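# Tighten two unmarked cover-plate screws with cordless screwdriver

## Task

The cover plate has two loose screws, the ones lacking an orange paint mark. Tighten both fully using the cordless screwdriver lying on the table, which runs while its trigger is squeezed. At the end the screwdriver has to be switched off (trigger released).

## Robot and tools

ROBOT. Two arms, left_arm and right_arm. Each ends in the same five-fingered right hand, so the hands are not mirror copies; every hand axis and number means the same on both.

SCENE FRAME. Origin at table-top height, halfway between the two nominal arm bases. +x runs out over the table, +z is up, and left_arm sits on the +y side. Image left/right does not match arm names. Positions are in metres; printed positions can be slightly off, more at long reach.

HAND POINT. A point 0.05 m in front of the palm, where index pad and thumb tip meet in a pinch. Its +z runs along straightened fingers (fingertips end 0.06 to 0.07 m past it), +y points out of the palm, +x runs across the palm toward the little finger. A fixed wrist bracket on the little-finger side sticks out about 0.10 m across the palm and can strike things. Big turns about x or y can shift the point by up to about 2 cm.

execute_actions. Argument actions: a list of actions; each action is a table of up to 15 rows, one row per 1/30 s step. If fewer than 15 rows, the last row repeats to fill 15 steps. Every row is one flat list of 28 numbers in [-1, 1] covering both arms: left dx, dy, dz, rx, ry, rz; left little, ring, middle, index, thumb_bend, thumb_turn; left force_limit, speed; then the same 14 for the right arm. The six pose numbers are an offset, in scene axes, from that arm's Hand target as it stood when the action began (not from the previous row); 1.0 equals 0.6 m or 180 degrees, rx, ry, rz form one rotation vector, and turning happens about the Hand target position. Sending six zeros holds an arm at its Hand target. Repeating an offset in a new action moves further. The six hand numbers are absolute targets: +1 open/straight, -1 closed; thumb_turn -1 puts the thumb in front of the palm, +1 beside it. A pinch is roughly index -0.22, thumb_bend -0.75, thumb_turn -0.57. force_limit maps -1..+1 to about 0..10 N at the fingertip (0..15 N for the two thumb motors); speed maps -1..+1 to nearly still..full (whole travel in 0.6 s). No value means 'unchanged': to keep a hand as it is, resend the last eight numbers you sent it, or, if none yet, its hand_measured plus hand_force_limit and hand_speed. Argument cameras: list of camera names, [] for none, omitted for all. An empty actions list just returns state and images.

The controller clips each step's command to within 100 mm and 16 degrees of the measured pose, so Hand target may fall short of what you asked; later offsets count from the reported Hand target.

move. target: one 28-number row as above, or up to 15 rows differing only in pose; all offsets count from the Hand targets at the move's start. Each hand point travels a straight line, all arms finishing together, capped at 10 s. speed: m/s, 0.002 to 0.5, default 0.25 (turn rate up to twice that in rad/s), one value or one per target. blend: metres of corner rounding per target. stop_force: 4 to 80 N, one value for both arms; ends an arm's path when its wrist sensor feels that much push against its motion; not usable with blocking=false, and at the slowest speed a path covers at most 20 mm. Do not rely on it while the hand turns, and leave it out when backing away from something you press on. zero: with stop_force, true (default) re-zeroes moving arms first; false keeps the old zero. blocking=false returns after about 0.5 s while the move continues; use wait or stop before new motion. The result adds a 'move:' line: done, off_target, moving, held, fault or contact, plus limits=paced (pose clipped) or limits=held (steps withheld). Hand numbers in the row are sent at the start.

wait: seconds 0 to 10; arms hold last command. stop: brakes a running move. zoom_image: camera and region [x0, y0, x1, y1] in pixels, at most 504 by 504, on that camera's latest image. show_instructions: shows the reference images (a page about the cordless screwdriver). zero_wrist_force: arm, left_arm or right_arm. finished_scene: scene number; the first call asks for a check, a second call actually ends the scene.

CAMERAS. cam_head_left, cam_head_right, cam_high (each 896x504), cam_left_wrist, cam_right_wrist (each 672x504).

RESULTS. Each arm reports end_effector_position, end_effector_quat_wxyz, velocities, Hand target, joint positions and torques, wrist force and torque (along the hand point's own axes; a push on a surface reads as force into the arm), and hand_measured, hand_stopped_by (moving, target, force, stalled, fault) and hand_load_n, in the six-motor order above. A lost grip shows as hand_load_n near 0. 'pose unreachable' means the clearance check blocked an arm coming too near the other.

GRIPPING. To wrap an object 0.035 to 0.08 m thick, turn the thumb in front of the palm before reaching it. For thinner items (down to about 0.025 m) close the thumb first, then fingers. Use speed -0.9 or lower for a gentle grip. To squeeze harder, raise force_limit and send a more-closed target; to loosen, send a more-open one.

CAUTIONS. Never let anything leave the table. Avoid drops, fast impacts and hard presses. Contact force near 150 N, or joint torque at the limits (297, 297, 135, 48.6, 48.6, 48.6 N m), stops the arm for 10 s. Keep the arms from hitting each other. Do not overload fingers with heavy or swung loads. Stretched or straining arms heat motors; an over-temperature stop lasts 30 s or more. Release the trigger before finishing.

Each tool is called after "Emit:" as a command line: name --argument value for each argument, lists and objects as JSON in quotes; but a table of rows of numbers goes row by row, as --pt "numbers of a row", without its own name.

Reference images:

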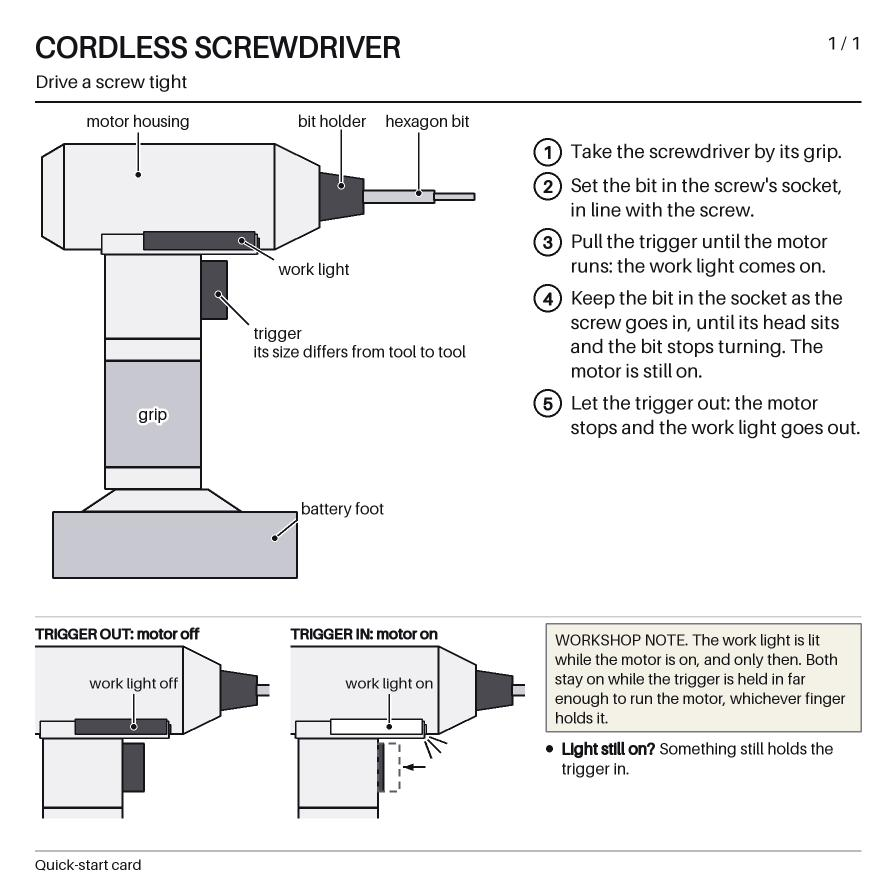

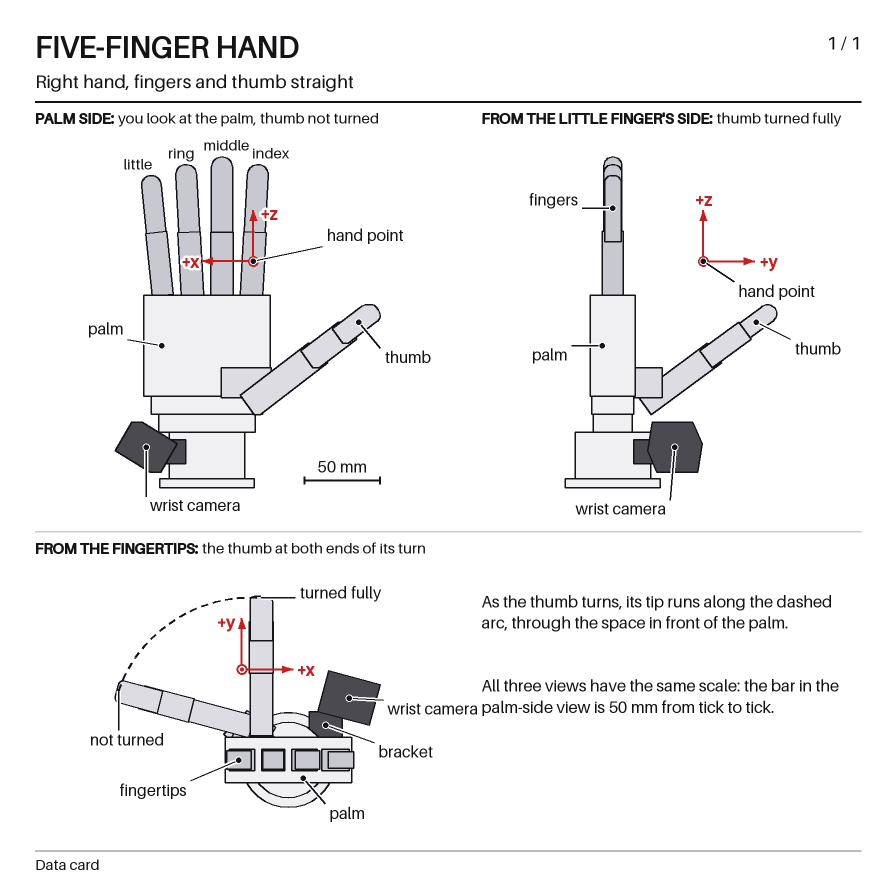

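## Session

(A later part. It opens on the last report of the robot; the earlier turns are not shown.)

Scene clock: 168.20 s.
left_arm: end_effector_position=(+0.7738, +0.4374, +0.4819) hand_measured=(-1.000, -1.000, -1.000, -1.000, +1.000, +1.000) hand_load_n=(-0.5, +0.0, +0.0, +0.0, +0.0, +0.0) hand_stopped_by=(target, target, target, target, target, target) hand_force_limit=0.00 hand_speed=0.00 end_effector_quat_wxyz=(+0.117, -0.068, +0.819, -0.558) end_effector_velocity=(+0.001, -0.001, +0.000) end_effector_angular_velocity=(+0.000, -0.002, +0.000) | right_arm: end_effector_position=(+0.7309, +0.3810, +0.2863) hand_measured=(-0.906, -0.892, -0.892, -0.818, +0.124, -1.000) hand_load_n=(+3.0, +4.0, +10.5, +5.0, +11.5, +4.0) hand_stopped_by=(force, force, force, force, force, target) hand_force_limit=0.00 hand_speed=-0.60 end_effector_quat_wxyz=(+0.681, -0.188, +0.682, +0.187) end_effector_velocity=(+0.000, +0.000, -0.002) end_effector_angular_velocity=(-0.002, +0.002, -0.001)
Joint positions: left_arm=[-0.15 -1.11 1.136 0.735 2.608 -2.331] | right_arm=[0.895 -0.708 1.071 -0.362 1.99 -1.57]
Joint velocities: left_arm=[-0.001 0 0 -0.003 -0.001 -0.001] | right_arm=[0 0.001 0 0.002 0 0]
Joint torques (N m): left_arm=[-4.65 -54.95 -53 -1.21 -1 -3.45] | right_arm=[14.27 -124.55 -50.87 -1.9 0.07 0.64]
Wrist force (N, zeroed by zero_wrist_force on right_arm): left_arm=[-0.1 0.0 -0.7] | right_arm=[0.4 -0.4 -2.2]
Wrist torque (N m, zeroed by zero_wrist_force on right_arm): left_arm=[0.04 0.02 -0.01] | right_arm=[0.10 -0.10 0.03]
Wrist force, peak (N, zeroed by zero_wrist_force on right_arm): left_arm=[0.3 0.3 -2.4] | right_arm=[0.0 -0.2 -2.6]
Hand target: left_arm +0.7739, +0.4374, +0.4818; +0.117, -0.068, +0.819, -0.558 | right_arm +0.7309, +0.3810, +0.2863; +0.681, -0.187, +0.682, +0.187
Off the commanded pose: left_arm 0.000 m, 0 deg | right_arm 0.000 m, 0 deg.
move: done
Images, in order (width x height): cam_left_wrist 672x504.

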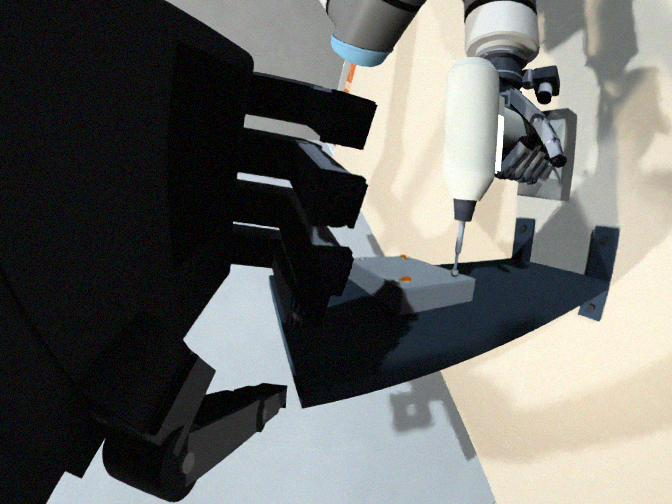

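Emit:
move --target '[0,0,0,0,0,0,-1,-1,-1,-1,1,1,0,0,0.0014,0.0009,0,0,0,0,-1,-1,-1,-1,-1,-1,0,-0.6]' --speed 0.002 --stop_force 12 --cameras '["cam_left_wrist"]'

Emit:
zoom_image --camera "cam_left_wrist" --region '[440, 255, 470, 285]'

Scene clock: 169.73 s.
left_arm: end_effector_position=(+0.7739, +0.4374, +0.4818) hand_measured=(-1.000, -1.000, -1.000, -1.000, +1.000, +1.000) hand_load_n=(+0.0, +0.0, +0.0, +0.0, +0.0, -0.5) hand_stopped_by=(target, target, target, target, target, target) hand_force_limit=0.00 hand_speed=0.00 end_effector_quat_wxyz=(+0.117, -0.068, +0.819, -0.558) end_effector_velocity=(+0.000, -0.001, +0.000) end_effector_angular_velocity=(-0.001, +0.000, -0.002) | right_arm: end_effector_position=(+0.7317, +0.3816, +0.2862) hand_measured=(-0.906, -0.892, -0.892, -0.818, +0.124, -1.000) hand_load_n=(+4.5, +4.5, +9.5, +5.5, +12.0, +2.0) hand_stopped_by=(force, force, force, force, force, target) hand_force_limit=0.00 hand_speed=-0.60 end_effector_quat_wxyz=(+0.681, -0.188, +0.682, +0.187) end_effector_velocity=(+0.000, +0.000, +0.001) end_effector_angular_velocity=(+0.000, +0.000, +0.000)
Joint positions: left_arm=[-0.15 -1.11 1.136 0.735 2.608 -2.331] | right_arm=[0.895 -0.706 1.068 -0.361 1.99 -1.57]
Joint velocities: left_arm=[-0.001 0 0 0 0.001 0.001] | right_arm=[0 -0.001 0 0.001 0 0]
Joint torques (N m): left_arm=[6.42 -52.15 -49.2 -1 -1.22 -3.14] | right_arm=[-21.27 -123.13 -42.51 -5.91 2.64 0.66]
Wrist force (N, zeroed by zero_wrist_force on right_arm): left_arm=[-0.1 0.1 -0.9] | right_arm=[-0.2 3.7 -10.5]
Wrist torque (N m, zeroed by zero_wrist_force on right_arm): left_arm=[0.06 0.03 -0.02] | right_arm=[0.02 -0.48 -0.19]
Wrist force, peak (N, zeroed by zero_wrist_force on right_arm): left_arm=[-0.3 0.0 -1.2] | right_arm=[0.4 3.5 -12.0]
Hand target: left_arm +0.7739, +0.4374, +0.4818; +0.117, -0.068, +0.819, -0.558 | right_arm +0.7317, +0.3816, +0.2863; +0.681, -0.187, +0.682, +0.187
Off the commanded pose: left_arm 0.000 m, 0 deg | right_arm 0.000 m, 0 deg.
move: done
Images, in order (width x height): cam_left_wrist 672x504.

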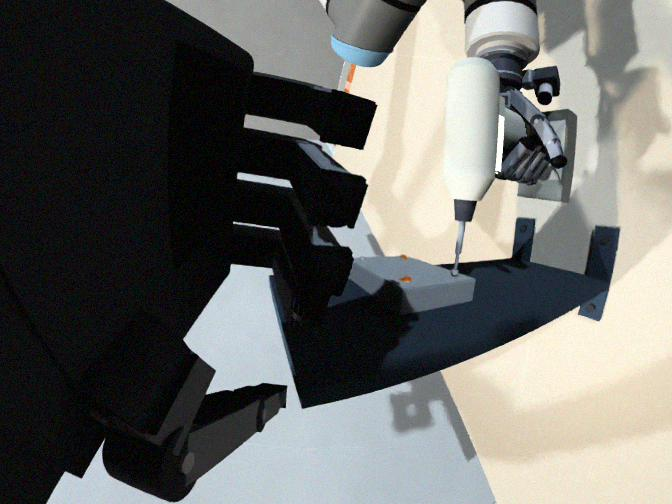

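Scaled by 16.800 from the camera's 672x504 image, which has a finer 960x720 frame.

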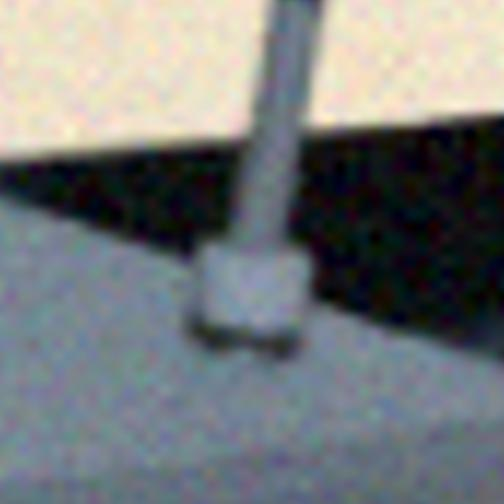

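Emit:
move --target '[0,0,0,0,0,0,-1,-1,-1,-1,1,1,0,0,-0.0011,-0.0008,-0.0007,0,0,0,-1,-1,-1,-1,-1,-1,0,-0.6]' --speed 0.002 --cameras '[]'

Emit:
wait --seconds 1.0 --cameras '["cam_left_wrist"]'

Emit:
zoom_image --camera "cam_left_wrist" --region '[440, 255, 470, 285]'

Scene clock: 170.73 s.
left_arm: end_effector_position=(+0.7739, +0.4374, +0.4818) hand_measured=(-1.000, -1.000, -1.000, -1.000, +1.000, +1.000) hand_load_n=(+0.0, +0.0, +0.0, +0.0, +0.0, +0.0) hand_stopped_by=(target, target, target, target, target, target) hand_force_limit=0.00 hand_speed=0.00 end_effector_quat_wxyz=(+0.117, -0.068, +0.819, -0.558) end_effector_velocity=(+0.000, +0.001, +0.001) end_effector_angular_velocity=(+0.000, -0.002, +0.000) | right_arm: end_effector_position=(+0.7311, +0.3811, +0.2858) hand_measured=(-0.906, -0.892, -0.892, -0.818, +0.124, -1.000) hand_load_n=(+3.0, +3.5, +10.0, +5.0, +11.5, +3.0) hand_stopped_by=(force, force, force, force, force, target) hand_force_limit=0.00 hand_speed=-0.60 end_effector_quat_wxyz=(+0.681, -0.187, +0.682, +0.187) end_effector_velocity=(+0.000, +0.000, +0.002) end_effector_angular_velocity=(+0.001, -0.001, +0.000)
Joint positions: left_arm=[-0.15 -1.11 1.136 0.735 2.608 -2.331] | right_arm=[0.895 -0.707 1.071 -0.363 1.99 -1.57]
Joint velocities: left_arm=[0 -0.001 0 0 0 0.001] | right_arm=[0 -0.001 0 0 0 0]
Joint torques (N m): left_arm=[5.42 -53.99 -47.83 -0.78 -0.64 -3.31] | right_arm=[15 -129.69 -43.01 -6.02 2.12 0.67]
Wrist force (N, zeroed by zero_wrist_force on right_arm): left_arm=[0.0 0.4 -1.2] | right_arm=[0.2 -0.1 -0.2]
Wrist torque (N m, zeroed by zero_wrist_force on right_arm): left_arm=[0.13 0.02 0.00] | right_arm=[0.01 -0.01 0.00]
Wrist force, peak (N, zeroed by zero_wrist_force on right_arm): left_arm=[-0.2 0.0 -1.3] | right_arm=[-0.4 3.8 -10.6]
Hand target: left_arm +0.7739, +0.4374, +0.4818; +0.117, -0.068, +0.819, -0.558 | right_arm +0.7311, +0.3811, +0.2858; +0.681, -0.187, +0.682, +0.187
Off the commanded pose: left_arm 0.000 m, 0 deg | right_arm 0.000 m, 0 deg.
move: done
No camera images: "cameras" was empty.

Scene clock: 171.73 s.
left_arm: end_effector_position=(+0.7739, +0.4374, +0.4818) hand_measured=(-1.000, -1.000, -1.000, -1.000, +1.000, +1.000) hand_load_n=(+0.0, +0.0, +0.0, +0.0, +0.0, -0.5) hand_stopped_by=(target, target, target, target, target, target) hand_force_limit=0.00 hand_speed=0.00 end_effector_quat_wxyz=(+0.117, -0.068, +0.819, -0.558) end_effector_velocity=(+0.000, +0.000, +0.000) end_effector_angular_velocity=(+0.000, -0.001, -0.001) | right_arm: end_effector_position=(+0.7311, +0.3811, +0.2858) hand_measured=(-0.906, -0.892, -0.892, -0.818, +0.124, -1.000) hand_load_n=(+3.0, +4.0, +10.0, +5.0, +12.0, +3.0) hand_stopped_by=(force, force, force, force, force, target) hand_force_limit=0.00 hand_speed=-0.60 end_effector_quat_wxyz=(+0.681, -0.187, +0.682, +0.187) end_effector_velocity=(+0.000, +0.000, +0.000) end_effector_angular_velocity=(+0.000, +0.000, +0.000)
Joint positions: left_arm=[-0.15 -1.11 1.136 0.735 2.608 -2.331] | right_arm=[0.895 -0.707 1.071 -0.363 1.99 -1.57]
Joint velocities: left_arm=[0 0 0 0 0.001 0.001] | right_arm=[0 0 0 0 0 0]
Joint torques (N m): left_arm=[7.17 -54.96 -42.51 -0.86 -0.53 -3.51] | right_arm=[13.73 -127.81 -51.66 -1.88 1.61 0.66]
Wrist force (N, zeroed by zero_wrist_force on right_arm): left_arm=[0.3 -0.1 -0.8] | right_arm=[-0.1 -0.1 -0.7]
Wrist torque (N m, zeroed by zero_wrist_force on right_arm): left_arm=[0.02 -0.04 0.01] | right_arm=[0.05 0.03 0.00]
Wrist force, peak (N, zeroed by zero_wrist_force on right_arm): left_arm=[0.1 0.3 -1.3] | right_arm=[0.0 0.0 -1.1]
Hand target: left_arm +0.7739, +0.4374, +0.4818; +0.117, -0.068, +0.819, -0.558 | right_arm +0.7311, +0.3811, +0.2858; +0.681, -0.187, +0.682, +0.187
Off the commanded pose: left_arm 0.000 m, 0 deg | right_arm 0.000 m, 0 deg.
wait: 1.00 s; at rest by 0.17 s
Images, in order (width x height): cam_left_wrist 672x504.

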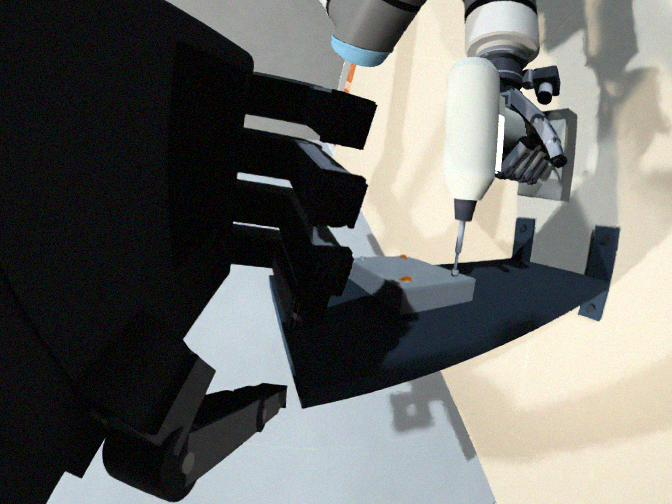

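Scaled by 16.800 from the camera's 672x504 image, which has a finer 960x720 frame.

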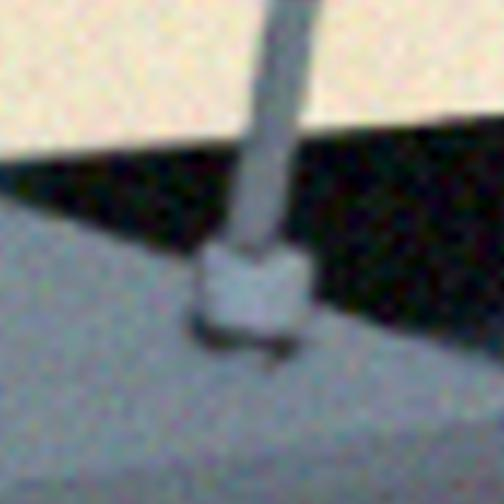

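Emit:
move --target '[0,0,0,0,0,0,-1,-1,-1,-1,1,1,0,0,0.00042,0.00027,0,0,0,0,-1,-1,-1,-1,-1,-1,0,-0.6]' --speed 0.002 --cameras '[]'

Emit:
wait --seconds 1.0 --cameras '[]'

Scene clock: 172.53 s.
left_arm: end_effector_position=(+0.7739, +0.4374, +0.4818) hand_measured=(-1.000, -1.000, -1.000, -1.000, +1.000, +1.000) hand_load_n=(+0.0, +0.0, +0.0, +0.0, +0.0, -0.5) hand_stopped_by=(target, target, target, target, target, target) hand_force_limit=0.00 hand_speed=0.00 end_effector_quat_wxyz=(+0.117, -0.068, +0.819, -0.558) end_effector_velocity=(+0.000, +0.000, +0.000) end_effector_angular_velocity=(+0.001, +0.000, +0.000) | right_arm: end_effector_position=(+0.7312, +0.3813, +0.2858) hand_measured=(-0.906, -0.892, -0.892, -0.818, +0.124, -1.000) hand_load_n=(+3.0, +4.0, +10.0, +4.5, +11.5, +3.5) hand_stopped_by=(force, force, force, force, force, target) hand_force_limit=0.00 hand_speed=-0.60 end_effector_quat_wxyz=(+0.681, -0.188, +0.682, +0.187) end_effector_velocity=(+0.000, +0.000, +0.000) end_effector_angular_velocity=(+0.001, +0.000, +0.000)
Joint positions: left_arm=[-0.15 -1.11 1.136 0.735 2.608 -2.331] | right_arm=[0.895 -0.707 1.07 -0.362 1.99 -1.57]
Joint velocities: left_arm=[0 0 0 0.001 -0.001 0.001] | right_arm=[0 0 0 -0.001 0 0]
Joint torques (N m): left_arm=[7.41 -55.79 -41.15 -0.04 -0.86 -3.52] | right_arm=[-15.11 -112.85 -54.8 -2.52 -0.53 0.41]
Wrist force (N, zeroed by zero_wrist_force on right_arm): left_arm=[0.2 0.0 -1.0] | right_arm=[0.9 -1.8 -9.1]
Wrist torque (N m, zeroed by zero_wrist_force on right_arm): left_arm=[0.05 -0.01 0.00] | right_arm=[0.40 -0.30 0.10]
Wrist force, peak (N, zeroed by zero_wrist_force on right_arm): left_arm=[-0.5 -0.2 -1.4] | right_arm=[0.7 -1.6 -9.7]
Hand target: left_arm +0.7739, +0.4374, +0.4818; +0.117, -0.068, +0.819, -0.558 | right_arm +0.7313, +0.3813, +0.2858; +0.681, -0.187, +0.682, +0.187
Off the commanded pose: left_arm 0.000 m, 0 deg | right_arm 0.000 m, 0 deg.
move: done
No camera images: "cameras" was empty.

Scene clock: 173.53 s.
left_arm: end_effector_position=(+0.7739, +0.4374, +0.4818) hand_measured=(-1.000, -1.000, -1.000, -1.000, +1.000, +1.000) hand_load_n=(+0.0, +0.0, +0.0, +0.0, +0.0, +0.0) hand_stopped_by=(target, target, target, target, target, target) hand_force_limit=0.00 hand_speed=0.00 end_effector_quat_wxyz=(+0.117, -0.068, +0.819, -0.558) end_effector_velocity=(+0.000, +0.000, +0.000) end_effector_angular_velocity=(+0.000, +0.000, +0.000) | right_arm: end_effector_position=(+0.7313, +0.3813, +0.2858) hand_measured=(-0.906, -0.892, -0.892, -0.818, +0.124, -1.000) hand_load_n=(+3.0, +4.0, +10.0, +5.0, +12.0, +3.0) hand_stopped_by=(force, force, force, force, force, target) hand_force_limit=0.00 hand_speed=-0.60 end_effector_quat_wxyz=(+0.681, -0.188, +0.682, +0.187) end_effector_velocity=(+0.000, +0.000, +0.003) end_effector_angular_velocity=(+0.003, -0.001, +0.000)
Joint positions: left_arm=[-0.15 -1.11 1.136 0.735 2.608 -2.331] | right_arm=[0.895 -0.707 1.07 -0.362 1.99 -1.57]
Joint velocities: left_arm=[0 0 0 0 0 0.001] | right_arm=[0 -0.002 0 -0.001 0 0]
Joint torques (N m): left_arm=[11.04 -55.75 -38.42 0.03 -0.27 -3.32] | right_arm=[-17.37 -113.87 -52.69 -5.62 -0.67 0.44]
Wrist force (N, zeroed by zero_wrist_force on right_arm): left_arm=[-0.4 0.7 -0.4] | right_arm=[0.9 -1.8 -9.8]
Wrist torque (N m, zeroed by zero_wrist_force on right_arm): left_arm=[0.12 0.05 -0.01] | right_arm=[0.45 -0.31 0.11]
Wrist force, peak (N, zeroed by zero_wrist_force on right_arm): left_arm=[-0.3 0.1 -1.2] | right_arm=[1.3 -1.9 -10.2]
Hand target: left_arm +0.7739, +0.4374, +0.4818; +0.117, -0.068, +0.819, -0.558 | right_arm +0.7313, +0.3813, +0.2858; +0.681, -0.187, +0.682, +0.187
Off the commanded pose: left_arm 0.000 m, 0 deg | right_arm 0.000 m, 0 deg.
wait: 1.00 s; at rest by 0.17 s
No camera images: "cameras" was empty.

Emit:
move --target '[0,0,0,0,0,0,-1,-1,-1,-1,1,1,0,0,-0.00025,-0.0004,0.0004,0,0,0,-1,-1,-1,-1,-1,-1,0,-0.6]' --speed 0.002 --cameras '[]'

Emit:
wait --seconds 1.0 --cameras '[]'

Scene clock: 174.40 s.
left_arm: end_effector_position=(+0.7739, +0.4374, +0.4818) hand_measured=(-1.000, -1.000, -1.000, -1.000, +1.000, +1.000) hand_load_n=(+0.5, +0.0, +0.0, +0.0, +0.0, -0.5) hand_stopped_by=(target, target, target, target, target, target) hand_force_limit=0.00 hand_speed=0.00 end_effector_quat_wxyz=(+0.117, -0.068, +0.819, -0.558) end_effector_velocity=(+0.000, -0.001, +0.000) end_effector_angular_velocity=(+0.000, +0.000, -0.001) | right_arm: end_effector_position=(+0.7312, +0.3810, +0.2861) hand_measured=(-0.906, -0.892, -0.892, -0.818, +0.124, -1.000) hand_load_n=(+2.5, +4.0, +10.5, +4.5, +12.0, +3.0) hand_stopped_by=(force, force, force, force, force, target) hand_force_limit=0.00 hand_speed=-0.60 end_effector_quat_wxyz=(+0.681, -0.187, +0.682, +0.187) end_effector_velocity=(+0.000, +0.000, +0.002) end_effector_angular_velocity=(+0.001, -0.001, +0.000)
Joint positions: left_arm=[-0.15 -1.11 1.136 0.735 2.608 -2.331] | right_arm=[0.895 -0.707 1.071 -0.362 1.99 -1.57]
Joint velocities: left_arm=[-0.001 0 0 0 0 0] | right_arm=[0 -0.002 0 0 0 0]
Joint torques (N m): left_arm=[9.7 -55.49 -38.23 0.33 -0.92 -3.61] | right_arm=[-14.79 -129.37 -40.72 -6.36 -0.97 0.28]
Wrist force (N, zeroed by zero_wrist_force on right_arm): left_arm=[0.4 0.3 -1.1] | right_arm=[-0.2 -0.2 -0.6]
Wrist torque (N m, zeroed by zero_wrist_force on right_arm): left_arm=[0.09 -0.05 0.02] | right_arm=[0.01 0.05 -0.01]
Wrist force, peak (N, zeroed by zero_wrist_force on right_arm): left_arm=[0.0 0.0 -1.2] | right_arm=[0.9 -1.7 -10.0]
Hand target: left_arm +0.7739, +0.4374, +0.4818; +0.117, -0.068, +0.819, -0.558 | right_arm +0.7312, +0.3810, +0.2861; +0.681, -0.187, +0.682, +0.187
Off the commanded pose: left_arm 0.000 m, 0 deg | right_arm 0.000 m, 0 deg.
move: done
No camera images: "cameras" was empty.

Scene clock: 175.40 s.
left_arm: end_effector_position=(+0.7739, +0.4374, +0.4818) hand_measured=(-1.000, -1.000, -1.000, -1.000, +1.000, +1.000) hand_load_n=(+0.0, +0.0, +0.0, +0.0, +0.0, +0.0) hand_stopped_by=(target, target, target, target, target, target) hand_force_limit=0.00 hand_speed=0.00 end_effector_quat_wxyz=(+0.117, -0.068, +0.819, -0.558) end_effector_velocity=(+0.000, -0.001, +0.000) end_effector_angular_velocity=(+0.000, -0.001, -0.001) | right_arm: end_effector_position=(+0.7312, +0.3810, +0.2861) hand_measured=(-0.906, -0.892, -0.892, -0.818, +0.124, -1.000) hand_load_n=(+3.0, +4.0, +10.0, +5.0, +12.0, +3.5) hand_stopped_by=(force, force, force, force, force, target) hand_force_limit=0.00 hand_speed=-0.60 end_effector_quat_wxyz=(+0.681, -0.187, +0.682, +0.187) end_effector_velocity=(+0.000, +0.000, -0.001) end_effector_angular_velocity=(+0.000, +0.000, +0.000)
Joint positions: left_arm=[-0.15 -1.11 1.136 0.735 2.608 -2.331] | right_arm=[0.895 -0.707 1.071 -0.362 1.99 -1.57]
Joint velocities: left_arm=[-0.001 0 0 0 0 0.001] | right_arm=[0 0.001 0 -0.001 0 0]
Joint torques (N m): left_arm=[6.51 -57.36 -34.68 0.44 0.09 -2.77] | right_arm=[-9 -131.57 -43.46 -4.91 -0.92 0.13]
Wrist force (N, zeroed by zero_wrist_force on right_arm): left_arm=[-0.1 0.2 -0.8] | right_arm=[0.0 -0.1 -0.6]
Wrist torque (N m, zeroed by zero_wrist_force on right_arm): left_arm=[0.07 0.03 -0.01] | right_arm=[0.04 0.02 0.00]
Wrist force, peak (N, zeroed by zero_wrist_force on right_arm): left_arm=[0.0 0.1 -1.2] | right_arm=[0.0 -0.4 -1.0]
Hand target: left_arm +0.7739, +0.4374, +0.4818; +0.117, -0.068, +0.819, -0.558 | right_arm +0.7312, +0.3810, +0.2861; +0.681, -0.187, +0.682, +0.187
Off the commanded pose: left_arm 0.000 m, 0 deg | right_arm 0.000 m, 0 deg.
wait: 1.00 s; at rest by 0.17 s
No camera images: "cameras" was empty.

Press gently.

Emit:
move --target '[0,0,0,0,0,0,-1,-1,-1,-1,1,1,0,0,0.00028,0.00018,0,0,0,0,-1,-1,-1,-1,-1,-1,0,-0.6]' --speed 0.002 --cameras '[]'

Emit:
wait --seconds 1.0 --cameras '["cam_left_wrist"]'

Emit:
zoom_image --camera "cam_left_wrist" --region '[440, 255, 470, 285]'

Scene clock: 176.27 s.
left_arm: end_effector_position=(+0.7739, +0.4374, +0.4818) hand_measured=(-1.000, -1.000, -1.000, -1.000, +1.000, +1.000) hand_load_n=(+0.0, +0.0, +0.0, +0.0, +0.0, +0.0) hand_stopped_by=(target, target, target, target, target, target) hand_force_limit=0.00 hand_speed=0.00 end_effector_quat_wxyz=(+0.117, -0.068, +0.819, -0.558) end_effector_velocity=(+0.000, +0.001, +0.001) end_effector_angular_velocity=(+0.000, -0.001, +0.002) | right_arm: end_effector_position=(+0.7313, +0.3811, +0.2861) hand_measured=(-0.906, -0.892, -0.892, -0.818, +0.124, -1.000) hand_load_n=(+3.0, +4.0, +10.5, +4.5, +12.0, +3.0) hand_stopped_by=(force, force, force, force, force, target) hand_force_limit=0.00 hand_speed=-0.60 end_effector_quat_wxyz=(+0.681, -0.188, +0.682, +0.187) end_effector_velocity=(+0.000, +0.000, +0.001) end_effector_angular_velocity=(+0.001, -0.001, +0.000)
Joint positions: left_arm=[-0.15 -1.11 1.136 0.735 2.608 -2.331] | right_arm=[0.895 -0.707 1.07 -0.362 1.99 -1.57]
Joint velocities: left_arm=[0.001 -0.001 0 0 0 0] | right_arm=[0 -0.001 0 -0.001 0 0]
Joint torques (N m): left_arm=[7.88 -54.92 -33.53 0.89 -0.29 -3.57] | right_arm=[-15.41 -111.93 -53.31 -2.01 -1.48 0.24]
Wrist force (N, zeroed by zero_wrist_force on right_arm): left_arm=[-0.1 0.2 -0.6] | right_arm=[0.3 -1.1 -5.5]
Wrist torque (N m, zeroed by zero_wrist_force on right_arm): left_arm=[0.07 0.02 0.00] | right_arm=[0.25 -0.19 0.05]
Wrist force, peak (N, zeroed by zero_wrist_force on right_arm): left_arm=[-0.2 -0.1 -1.2] | right_arm=[0.6 -1.1 -5.8]
Hand target: left_arm +0.7739, +0.4374, +0.4818; +0.117, -0.068, +0.819, -0.558 | right_arm +0.7313, +0.3811, +0.2861; +0.681, -0.187, +0.682, +0.187
Off the commanded pose: left_arm 0.000 m, 0 deg | right_arm 0.000 m, 0 deg.
move: done
No camera images: "cameras" was empty.

Scene clock: 177.27 s.
left_arm: end_effector_position=(+0.7739, +0.4374, +0.4818) hand_measured=(-1.000, -1.000, -1.000, -1.000, +1.000, +1.000) hand_load_n=(+0.0, +0.0, +0.0, +0.0, +0.0, +0.0) hand_stopped_by=(target, target, target, target, target, target) hand_force_limit=0.00 hand_speed=0.00 end_effector_quat_wxyz=(+0.117, -0.068, +0.819, -0.558) end_effector_velocity=(+0.000, -0.001, +0.000) end_effector_angular_velocity=(+0.000, +0.000, -0.001) | right_arm: end_effector_position=(+0.7313, +0.3811, +0.2861) hand_measured=(-0.906, -0.892, -0.892, -0.818, +0.124, -1.000) hand_load_n=(+3.0, +4.0, +10.0, +4.5, +11.5, +3.0) hand_stopped_by=(force, force, force, force, force, target) hand_force_limit=0.00 hand_speed=-0.60 end_effector_quat_wxyz=(+0.681, -0.188, +0.682, +0.187) end_effector_velocity=(+0.000, +0.000, +0.002) end_effector_angular_velocity=(+0.001, +0.000, +0.000)
Joint positions: left_arm=[-0.15 -1.11 1.136 0.735 2.608 -2.331] | right_arm=[0.895 -0.707 1.07 -0.362 1.99 -1.57]
Joint velocities: left_arm=[-0.001 0 0 0 0 0] | right_arm=[0 -0.001 0 0.001 0 0.001]
Joint torques (N m): left_arm=[7.01 -57.33 -30.11 1.04 0.26 -2.89] | right_arm=[-16.42 -112.82 -52.34 -4.17 -1.16 0.13]
Wrist force (N, zeroed by zero_wrist_force on right_arm): left_arm=[0.0 0.2 -0.7] | right_arm=[0.4 -1.5 -7.6]
Wrist torque (N m, zeroed by zero_wrist_force on right_arm): left_arm=[0.06 0.01 0.01] | right_arm=[0.32 -0.26 0.06]
Wrist force, peak (N, zeroed by zero_wrist_force on right_arm): left_arm=[0.2 0.1 -1.4] | right_arm=[0.7 -1.6 -8.2]
Hand target: left_arm +0.7739, +0.4374, +0.4818; +0.117, -0.068, +0.819, -0.558 | right_arm +0.7313, +0.3811, +0.2861; +0.681, -0.187, +0.682, +0.187
Off the commanded pose: left_arm 0.000 m, 0 deg | right_arm 0.000 m, 0 deg.
wait: 1.00 s; at rest by 0.17 s
Images, in order (width x height): cam_left_wrist 672x504.

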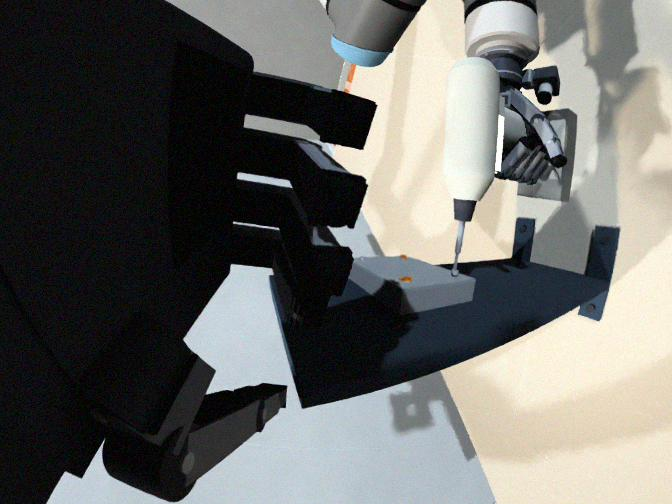

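Scaled by 16.800 from the camera's 672x504 image, which has a finer 960x720 frame.

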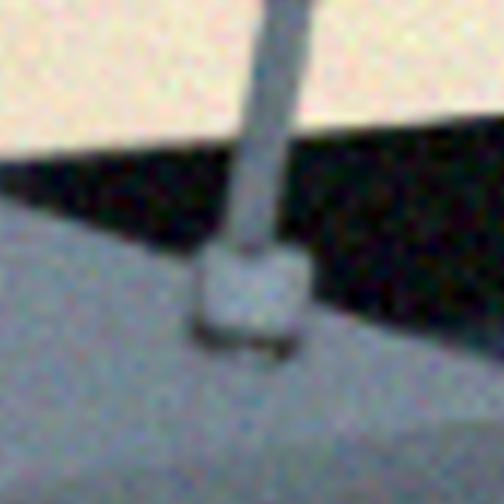

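Emit:
move --target '[0,0,0,0,0,0,-1,-1,-1,-1,1,1,0,0,-0.0001,-0.0004,0.0007,0,0,0,-1,-1,-1,-1,-1,-1,0,-0.6]' --speed 0.002 --cameras '[]'

Emit:
wait --seconds 1.0 --cameras '["cam_left_wrist"]'

Emit:
zoom_image --camera "cam_left_wrist" --region '[440, 255, 470, 285]'

Scene clock: 178.37 s.
left_arm: end_effector_position=(+0.7739, +0.4374, +0.4818) hand_measured=(-1.000, -1.000, -1.000, -1.000, +1.000, +1.000) hand_load_n=(+0.0, +0.0, +0.0, +0.0, +0.0, +0.0) hand_stopped_by=(target, target, target, target, target, target) hand_force_limit=0.00 hand_speed=0.00 end_effector_quat_wxyz=(+0.117, -0.068, +0.819, -0.558) end_effector_velocity=(+0.000, +0.000, +0.000) end_effector_angular_velocity=(-0.001, +0.004, +0.001) | right_arm: end_effector_position=(+0.7313, +0.3809, +0.2865) hand_measured=(-0.906, -0.892, -0.892, -0.818, +0.124, -1.000) hand_load_n=(+2.5, +4.0, +10.0, +5.0, +12.0, +3.5) hand_stopped_by=(force, force, force, force, force, target) hand_force_limit=0.00 hand_speed=-0.60 end_effector_quat_wxyz=(+0.681, -0.187, +0.682, +0.187) end_effector_velocity=(+0.000, +0.000, -0.002) end_effector_angular_velocity=(-0.002, +0.001, +0.000)
Joint positions: left_arm=[-0.15 -1.11 1.136 0.735 2.608 -2.331] | right_arm=[0.895 -0.708 1.071 -0.362 1.99 -1.57]
Joint velocities: left_arm=[0 0.001 0 0.001 0.001 -0.003] | right_arm=[0 0.001 0 0.001 0 0]
Joint torques (N m): left_arm=[5.9 -57.88 -28.28 0.72 0.34 -3.48] | right_arm=[-14.28 -130.4 -40.9 -1.37 -1.4 -0.04]
Wrist force (N, zeroed by zero_wrist_force on right_arm): left_arm=[0.0 0.0 -0.8] | right_arm=[-0.1 0.2 -0.6]
Wrist torque (N m, zeroed by zero_wrist_force on right_arm): left_arm=[0.04 0.01 -0.01] | right_arm=[0.07 0.03 0.00]
Wrist force, peak (N, zeroed by zero_wrist_force on right_arm): left_arm=[0.1 0.0 -1.2] | right_arm=[0.9 -1.5 -8.6]
Hand target: left_arm +0.7739, +0.4374, +0.4818; +0.117, -0.068, +0.819, -0.558 | right_arm +0.7313, +0.3809, +0.2865; +0.681, -0.187, +0.682, +0.187
Off the commanded pose: left_arm 0.000 m, 0 deg | right_arm 0.000 m, 0 deg.
move: done
No camera images: "cameras" was empty.

Scene clock: 179.37 s.
left_arm: end_effector_position=(+0.7739, +0.4374, +0.4818) hand_measured=(-1.000, -1.000, -1.000, -1.000, +1.000, +1.000) hand_load_n=(+0.0, +0.0, +0.0, +0.0, +0.0, +0.0) hand_stopped_by=(target, target, target, target, target, target) hand_force_limit=0.00 hand_speed=0.00 end_effector_quat_wxyz=(+0.117, -0.068, +0.819, -0.558) end_effector_velocity=(+0.000, +0.000, +0.000) end_effector_angular_velocity=(+0.000, +0.000, +0.000) | right_arm: end_effector_position=(+0.7313, +0.3809, +0.2865) hand_measured=(-0.906, -0.892, -0.892, -0.818, +0.124, -1.000) hand_load_n=(+3.0, +4.0, +10.0, +4.5, +12.0, +3.5) hand_stopped_by=(force, force, force, force, force, target) hand_force_limit=0.00 hand_speed=-0.60 end_effector_quat_wxyz=(+0.681, -0.187, +0.682, +0.187) end_effector_velocity=(+0.000, +0.000, +0.000) end_effector_angular_velocity=(-0.001, +0.001, +0.000)
Joint positions: left_arm=[-0.15 -1.11 1.136 0.735 2.608 -2.331] | right_arm=[0.895 -0.708 1.071 -0.362 1.99 -1.57]
Joint velocities: left_arm=[0 0 0 0 0 0] | right_arm=[0 0 0 0.001 0 0]
Joint torques (N m): left_arm=[6.95 -53.91 -28.99 1.11 0.18 -3.43] | right_arm=[-8.12 -131.34 -43.18 -2.05 -0.98 -0.23]
Wrist force (N, zeroed by zero_wrist_force on right_arm): left_arm=[0.2 0.1 -1.1] | right_arm=[0.4 -0.1 -0.4]
Wrist torque (N m, zeroed by zero_wrist_force on right_arm): left_arm=[0.07 0.00 0.00] | right_arm=[0.01 -0.05 0.02]
Wrist force, peak (N, zeroed by zero_wrist_force on right_arm): left_arm=[-0.2 -0.1 -1.3] | right_arm=[0.0 -0.1 -1.0]
Hand target: left_arm +0.7739, +0.4374, +0.4818; +0.117, -0.068, +0.819, -0.558 | right_arm +0.7313, +0.3809, +0.2865; +0.681, -0.187, +0.682, +0.187
Off the commanded pose: left_arm 0.000 m, 0 deg | right_arm 0.000 m, 0 deg.
wait: 1.00 s; at rest by 0.17 s
Images, in order (width x height): cam_left_wrist 672x504.

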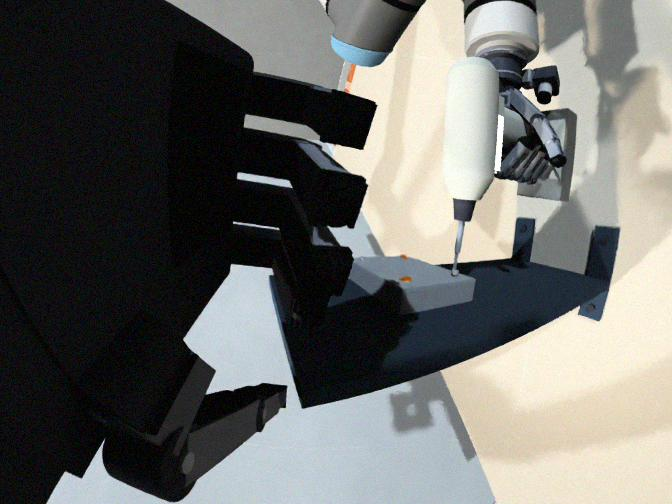

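Scaled by 16.800 from the camera's 672x504 image, which has a finer 960x720 frame.

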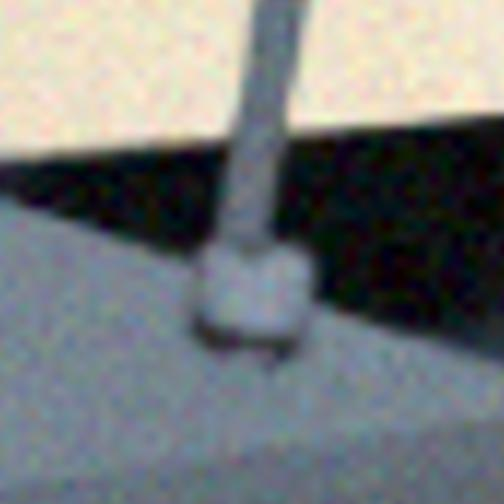

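Emit:
move --target '[0,0,0,0,0,0,-1,-1,-1,-1,1,1,0,0,0.00028,0.00018,0,0,0,0,-1,-1,-1,-1,-1,-1,0,-0.6]' --speed 0.002 --cameras '[]'

Emit:
wait --seconds 0.5 --cameras '[]'

Scene clock: 180.77 s.
left_arm: end_effector_position=(+0.7739, +0.4374, +0.4818) hand_measured=(-1.000, -1.000, -1.000, -1.000, +1.000, +1.000) hand_load_n=(+0.0, +0.0, +0.0, +0.0, +0.0, -0.5) hand_stopped_by=(target, target, target, target, target, target) hand_force_limit=0.00 hand_speed=0.00 end_effector_quat_wxyz=(+0.117, -0.068, +0.819, -0.558) end_effector_velocity=(+0.000, +0.000, +0.000) end_effector_angular_velocity=(+0.000, +0.000, +0.000) | right_arm: end_effector_position=(+0.7314, +0.3810, +0.2865) hand_measured=(-0.906, -0.892, -0.892, -0.818, +0.124, -1.000) hand_load_n=(+2.5, +4.0, +10.0, +5.0, +11.5, +3.5) hand_stopped_by=(force, force, force, force, force, target) hand_force_limit=0.00 hand_speed=-0.60 end_effector_quat_wxyz=(+0.681, -0.188, +0.682, +0.187) end_effector_velocity=(+0.000, +0.000, -0.003) end_effector_angular_velocity=(-0.002, +0.002, +0.000)
Joint positions: left_arm=[-0.15 -1.11 1.136 0.735 2.608 -2.331] | right_arm=[0.895 -0.707 1.07 -0.362 1.99 -1.57]
Joint velocities: left_arm=[0 0 0 -0.001 0 0] | right_arm=[0 0.002 0 0 0 0]
Joint torques (N m): left_arm=[8.49 -57.4 -28.5 1.68 0.07 -3.66] | right_arm=[-16.82 -111.49 -52.74 -1.56 -0.95 -0.28]
Wrist force (N, zeroed by zero_wrist_force on right_arm): left_arm=[-0.1 0.0 -0.8] | right_arm=[0.2 0.4 -3.9]
Wrist torque (N m, zeroed by zero_wrist_force on right_arm): left_arm=[0.04 0.03 -0.01] | right_arm=[0.06 -0.19 -0.02]
Wrist force, peak (N, zeroed by zero_wrist_force on right_arm): left_arm=[0.4 0.1 -1.2] | right_arm=[0.2 0.4 -3.9]
Hand target: left_arm +0.7739, +0.4374, +0.4818; +0.117, -0.068, +0.819, -0.558 | right_arm +0.7314, +0.3810, +0.2865; +0.681, -0.187, +0.682, +0.187
Off the commanded pose: left_arm 0.000 m, 0 deg | right_arm 0.000 m, 0 deg.
move: done
No camera images: "cameras" was empty.

Scene clock: 181.27 s.
left_arm: end_effector_position=(+0.7739, +0.4374, +0.4818) hand_measured=(-1.000, -1.000, -1.000, -1.000, +1.000, +1.000) hand_load_n=(+0.0, +0.0, +0.0, +0.0, +0.0, -0.5) hand_stopped_by=(target, target, target, target, target, target) hand_force_limit=0.00 hand_speed=0.00 end_effector_quat_wxyz=(+0.117, -0.068, +0.819, -0.558) end_effector_velocity=(+0.000, +0.000, +0.000) end_effector_angular_velocity=(-0.001, +0.001, +0.000) | right_arm: end_effector_position=(+0.7314, +0.3810, +0.2865) hand_measured=(-0.906, -0.892, -0.892, -0.818, +0.124, -1.000) hand_load_n=(+2.5, +4.0, +10.0, +5.0, +11.5, +3.5) hand_stopped_by=(force, force, force, force, force, target) hand_force_limit=0.00 hand_speed=-0.60 end_effector_quat_wxyz=(+0.681, -0.188, +0.682, +0.187) end_effector_velocity=(+0.000, +0.000, -0.001) end_effector_angular_velocity=(-0.001, +0.001, +0.000)
Joint positions: left_arm=[-0.15 -1.11 1.136 0.735 2.608 -2.331] | right_arm=[0.895 -0.707 1.07 -0.362 1.99 -1.57]
Joint velocities: left_arm=[0 0 0 0 0.001 -0.001] | right_arm=[0 0.001 0 0.001 0 0]
Joint torques (N m): left_arm=[8.4 -55.46 -28.54 1.95 0.77 -3.1] | right_arm=[-17.99 -111.79 -51.48 -2.26 -0.14 -0.31]
Wrist force (N, zeroed by zero_wrist_force on right_arm): left_arm=[0.0 0.0 -1.2] | right_arm=[-0.3 0.8 -5.0]
Wrist torque (N m, zeroed by zero_wrist_force on right_arm): left_arm=[0.07 0.02 0.00] | right_arm=[0.10 -0.19 -0.05]
Wrist force, peak (N, zeroed by zero_wrist_force on right_arm): left_arm=[0.0 0.1 -1.3] | right_arm=[-0.1 0.6 -5.4]
Hand target: left_arm +0.7739, +0.4374, +0.4818; +0.117, -0.068, +0.819, -0.558 | right_arm +0.7314, +0.3810, +0.2865; +0.681, -0.187, +0.682, +0.187
Off the commanded pose: left_arm 0.000 m, 0 deg | right_arm 0.000 m, 0 deg.
wait: 0.50 s; at rest by 0.17 s
No camera images: "cameras" was empty.

Emit:
move --pt "0 0 0 0 0 0 -1 -1 -1 -1 1 1 0 0 -0.00013 0.00021 -0.00033 0 0 0 -1 -1 -1 -1 -1 -1 0 -0.6" --pt "0 0 0 0 0 0 -1 -1 -1 -1 1 1 0 0 -0.00036 0.00056 -0.00033 0 0 0 -1 -1 -1 -1 -1 -1 0 -0.6" --pt "0 0 0 0 0 0 -1 -1 -1 -1 1 1 0 0 -0.0003 0.00046 -0.00003 0 0 0 -1 -1 -1 -1 -1 -1 0 -0.6" --pt "0 0 0 0 0 0 -1 -1 -1 -1 1 1 0 0 -0.00013 0.00021 0.00008 0 0 0 -1 -1 -1 -1 -1 -1 0 -0.6" --pt "0 0 0 0 0 0 -1 -1 -1 -1 1 1 0 0 0.00003 -0.00004 -0.00003 0 0 0 -1 -1 -1 -1 -1 -1 0 -0.6" --pt "0 0 0 0 0 0 -1 -1 -1 -1 1 1 0 0 0.00009 -0.00014 -0.00033 0 0 0 -1 -1 -1 -1 -1 -1 0 -0.6" --pt "0 0 0 0 0 0 -1 -1 -1 -1 1 1 0 0 0.00003 -0.00004 -0.00063 0 0 0 -1 -1 -1 -1 -1 -1 0 -0.6" --pt "0 0 0 0 0 0 -1 -1 -1 -1 1 1 0 0 -0.00013 0.00021 -0.00075 0 0 0 -1 -1 -1 -1 -1 -1 0 -0.6" --pt "0 0 0 0 0 0 -1 -1 -1 -1 1 1 0 0 -0.0003 0.00046 -0.00063 0 0 0 -1 -1 -1 -1 -1 -1 0 -0.6" --pt "0 0 0 0 0 0 -1 -1 -1 -1 1 1 0 0 -0.00013 0.00021 -0.00033 0 0 0 -1 -1 -1 -1 -1 -1 0 -0.6" --speed 0.002 --cameras '["cam_left_wrist"]'

Emit:
zoom_image --camera "cam_left_wrist" --region '[440, 255, 470, 285]'

Scene clock: 182.97 s.
left_arm: end_effector_position=(+0.7739, +0.4374, +0.4818) hand_measured=(-1.000, -1.000, -1.000, -1.000, +1.000, +1.000) hand_load_n=(+0.0, +0.0, +0.0, +0.0, +0.0, -0.5) hand_stopped_by=(target, target, target, target, target, target) hand_force_limit=0.00 hand_speed=0.00 end_effector_quat_wxyz=(+0.117, -0.068, +0.819, -0.558) end_effector_velocity=(-0.001, -0.002, +0.000) end_effector_angular_velocity=(-0.001, +0.002, -0.002) | right_arm: end_effector_position=(+0.7314, +0.3811, +0.2863) hand_measured=(-0.906, -0.892, -0.892, -0.818, +0.124, -1.000) hand_load_n=(+3.0, +4.0, +10.0, +5.0, +12.0, +3.0) hand_stopped_by=(force, force, force, force, force, target) hand_force_limit=0.00 hand_speed=-0.60 end_effector_quat_wxyz=(+0.681, -0.187, +0.682, +0.187) end_effector_velocity=(+0.000, +0.000, +0.000) end_effector_angular_velocity=(+0.000, +0.000, +0.000)
Joint positions: left_arm=[-0.15 -1.11 1.136 0.735 2.608 -2.331] | right_arm=[0.895 -0.707 1.07 -0.362 1.99 -1.57]
Joint velocities: left_arm=[-0.002 0 0 0.001 0.001 -0.001] | right_arm=[0 0 0 -0.001 0 0]
Joint torques (N m): left_arm=[7.48 -56.57 -30.53 2.02 0.87 -3.3] | right_arm=[3.86 -129.06 -46.92 -1.69 -0.11 -0.31]
Wrist force (N, zeroed by zero_wrist_force on right_arm): left_arm=[-0.2 0.0 -0.8] | right_arm=[-0.2 -0.5 -6.5]
Wrist torque (N m, zeroed by zero_wrist_force on right_arm): left_arm=[0.05 0.04 -0.01] | right_arm=[0.23 -0.20 0.00]
Wrist force, peak (N, zeroed by zero_wrist_force on right_arm): left_arm=[0.1 0.0 -1.3] | right_arm=[0.3 -0.5 -8.9]
Hand target: left_arm +0.7739, +0.4374, +0.4818; +0.117, -0.068, +0.819, -0.558 | right_arm +0.7314, +0.3811, +0.2863; +0.681, -0.187, +0.682, +0.187
Off the commanded pose: left_arm 0.000 m, 0 deg | right_arm 0.000 m, 0 deg.
move: done
Images, in order (width x height): cam_left_wrist 672x504.

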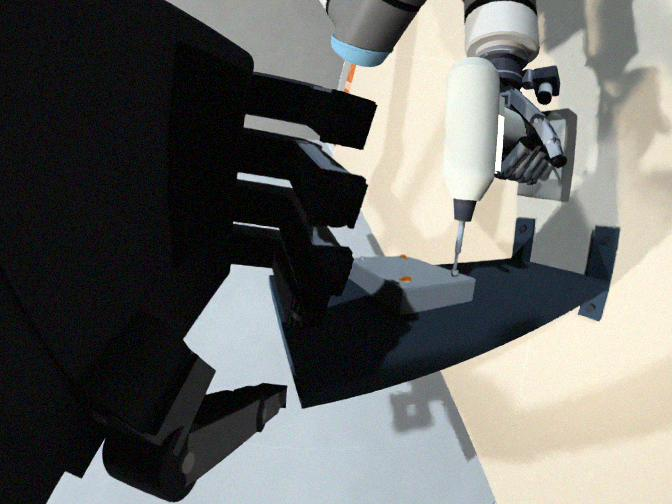

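Scaled by 16.800 from the camera's 672x504 image, which has a finer 960x720 frame.

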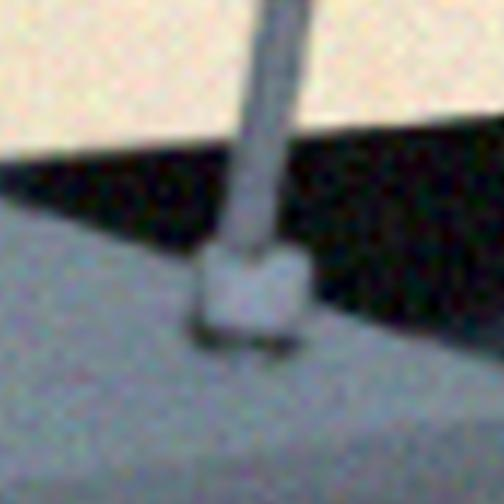

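Emit:
zoom_image --camera "cam_left_wrist" --region '[360, 190, 500, 330]'

Emit:
move --target '[0.065,-0.149,0.022,0,0,0,-1,-1,-1,-1,1,1,0,0,-0.0008,-0.0005,0,0,0,0,-1,-1,-1,-0.4,-1,-1,0,-0.6]' --speed 0.15 --cameras '["cam_left_wrist"]'

Emit:
zoom_image --camera "cam_left_wrist" --region '[440, 220, 580, 420]'

Scaled by 3.600 from the camera's 672x504 image, which has a finer 960x720 frame.

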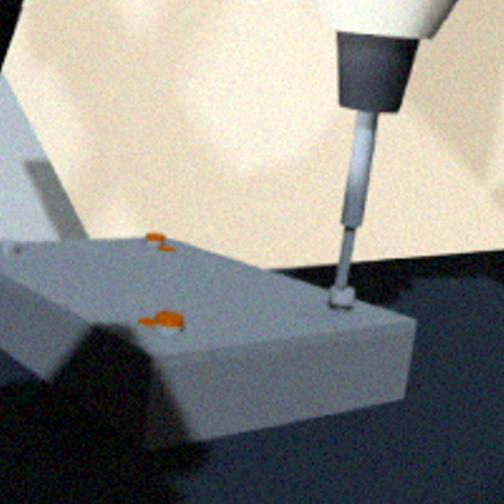

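Scene clock: 184.53 s.
left_arm: end_effector_position=(+0.8130, +0.3479, +0.4950) hand_measured=(-1.000, -1.000, -1.000, -1.000, +1.000, +1.000) hand_load_n=(+0.0, +0.0, +0.0, +0.0, +0.0, +0.0) hand_stopped_by=(target, target, target, target, target, target) hand_force_limit=0.00 hand_speed=0.00 end_effector_quat_wxyz=(+0.117, -0.068, +0.819, -0.558) end_effector_velocity=(-0.002, +0.002, -0.002) end_effector_angular_velocity=(+0.000, +0.004, -0.001) | right_arm: end_effector_position=(+0.7309, +0.3808, +0.2863) hand_measured=(-0.906, -0.892, -0.892, -0.400, +0.124, -1.000) hand_load_n=(+2.5, +4.0, +10.5, +0.0, +11.0, +4.0) hand_stopped_by=(force, force, force, target, force, target) hand_force_limit=0.00 hand_speed=-0.60 end_effector_quat_wxyz=(+0.681, -0.187, +0.682, +0.187) end_effector_velocity=(+0.000, +0.000, +0.000) end_effector_angular_velocity=(+0.000, +0.000, +0.000)
Joint positions: left_arm=[-0.255 -1.063 1.027 0.69 2.528 -2.457] | right_arm=[0.895 -0.708 1.072 -0.363 1.99 -1.57]
Joint velocities: left_arm=[0.002 -0.001 0.005 0.002 0.003 0.003] | right_arm=[0 0 0 0 0 0]
Joint torques (N m): left_arm=[11.93 -93.4 -31.05 4.86 3.5 3.63] | right_arm=[15 -129.52 -42.53 -6.18 2.22 -0.44]
Wrist force (N, zeroed by zero_wrist_force on right_arm): left_arm=[-0.1 0.1 -0.9] | right_arm=[0.0 0.1 -0.6]
Wrist torque (N m, zeroed by zero_wrist_force on right_arm): left_arm=[0.07 0.03 -0.02] | right_arm=[0.06 0.03 0.01]
Wrist force, peak (N, zeroed by zero_wrist_force on right_arm): left_arm=[0.1 0.5 -2.4] | right_arm=[0.2 -0.5 -7.5]
Hand target: left_arm +0.8128, +0.3479, +0.4950; +0.117, -0.068, +0.819, -0.558 | right_arm +0.7309, +0.3808, +0.2863; +0.681, -0.187, +0.682, +0.187
Off the commanded pose: left_arm 0.000 m, 0 deg | right_arm 0.000 m, 0 deg.
move: done
Images, in order (width x height): cam_left_wrist 672x504.

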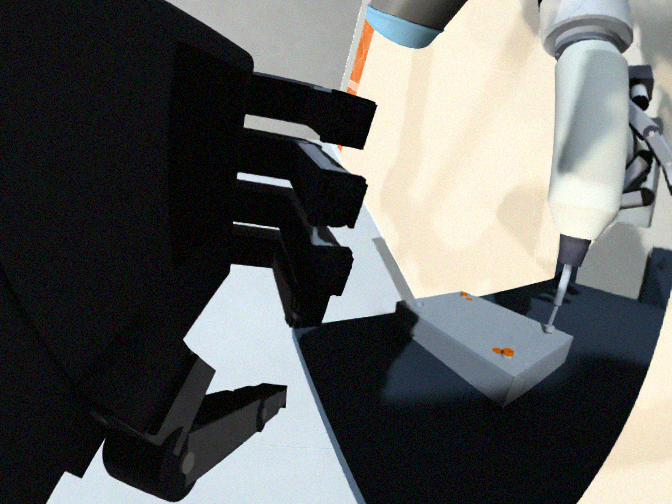

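Scaled by 2.520 from the camera's 672x504 image, which has a finer 960x720 frame.

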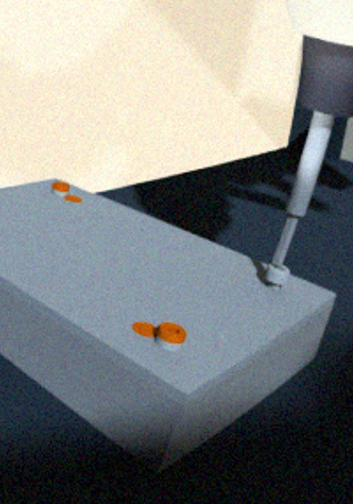

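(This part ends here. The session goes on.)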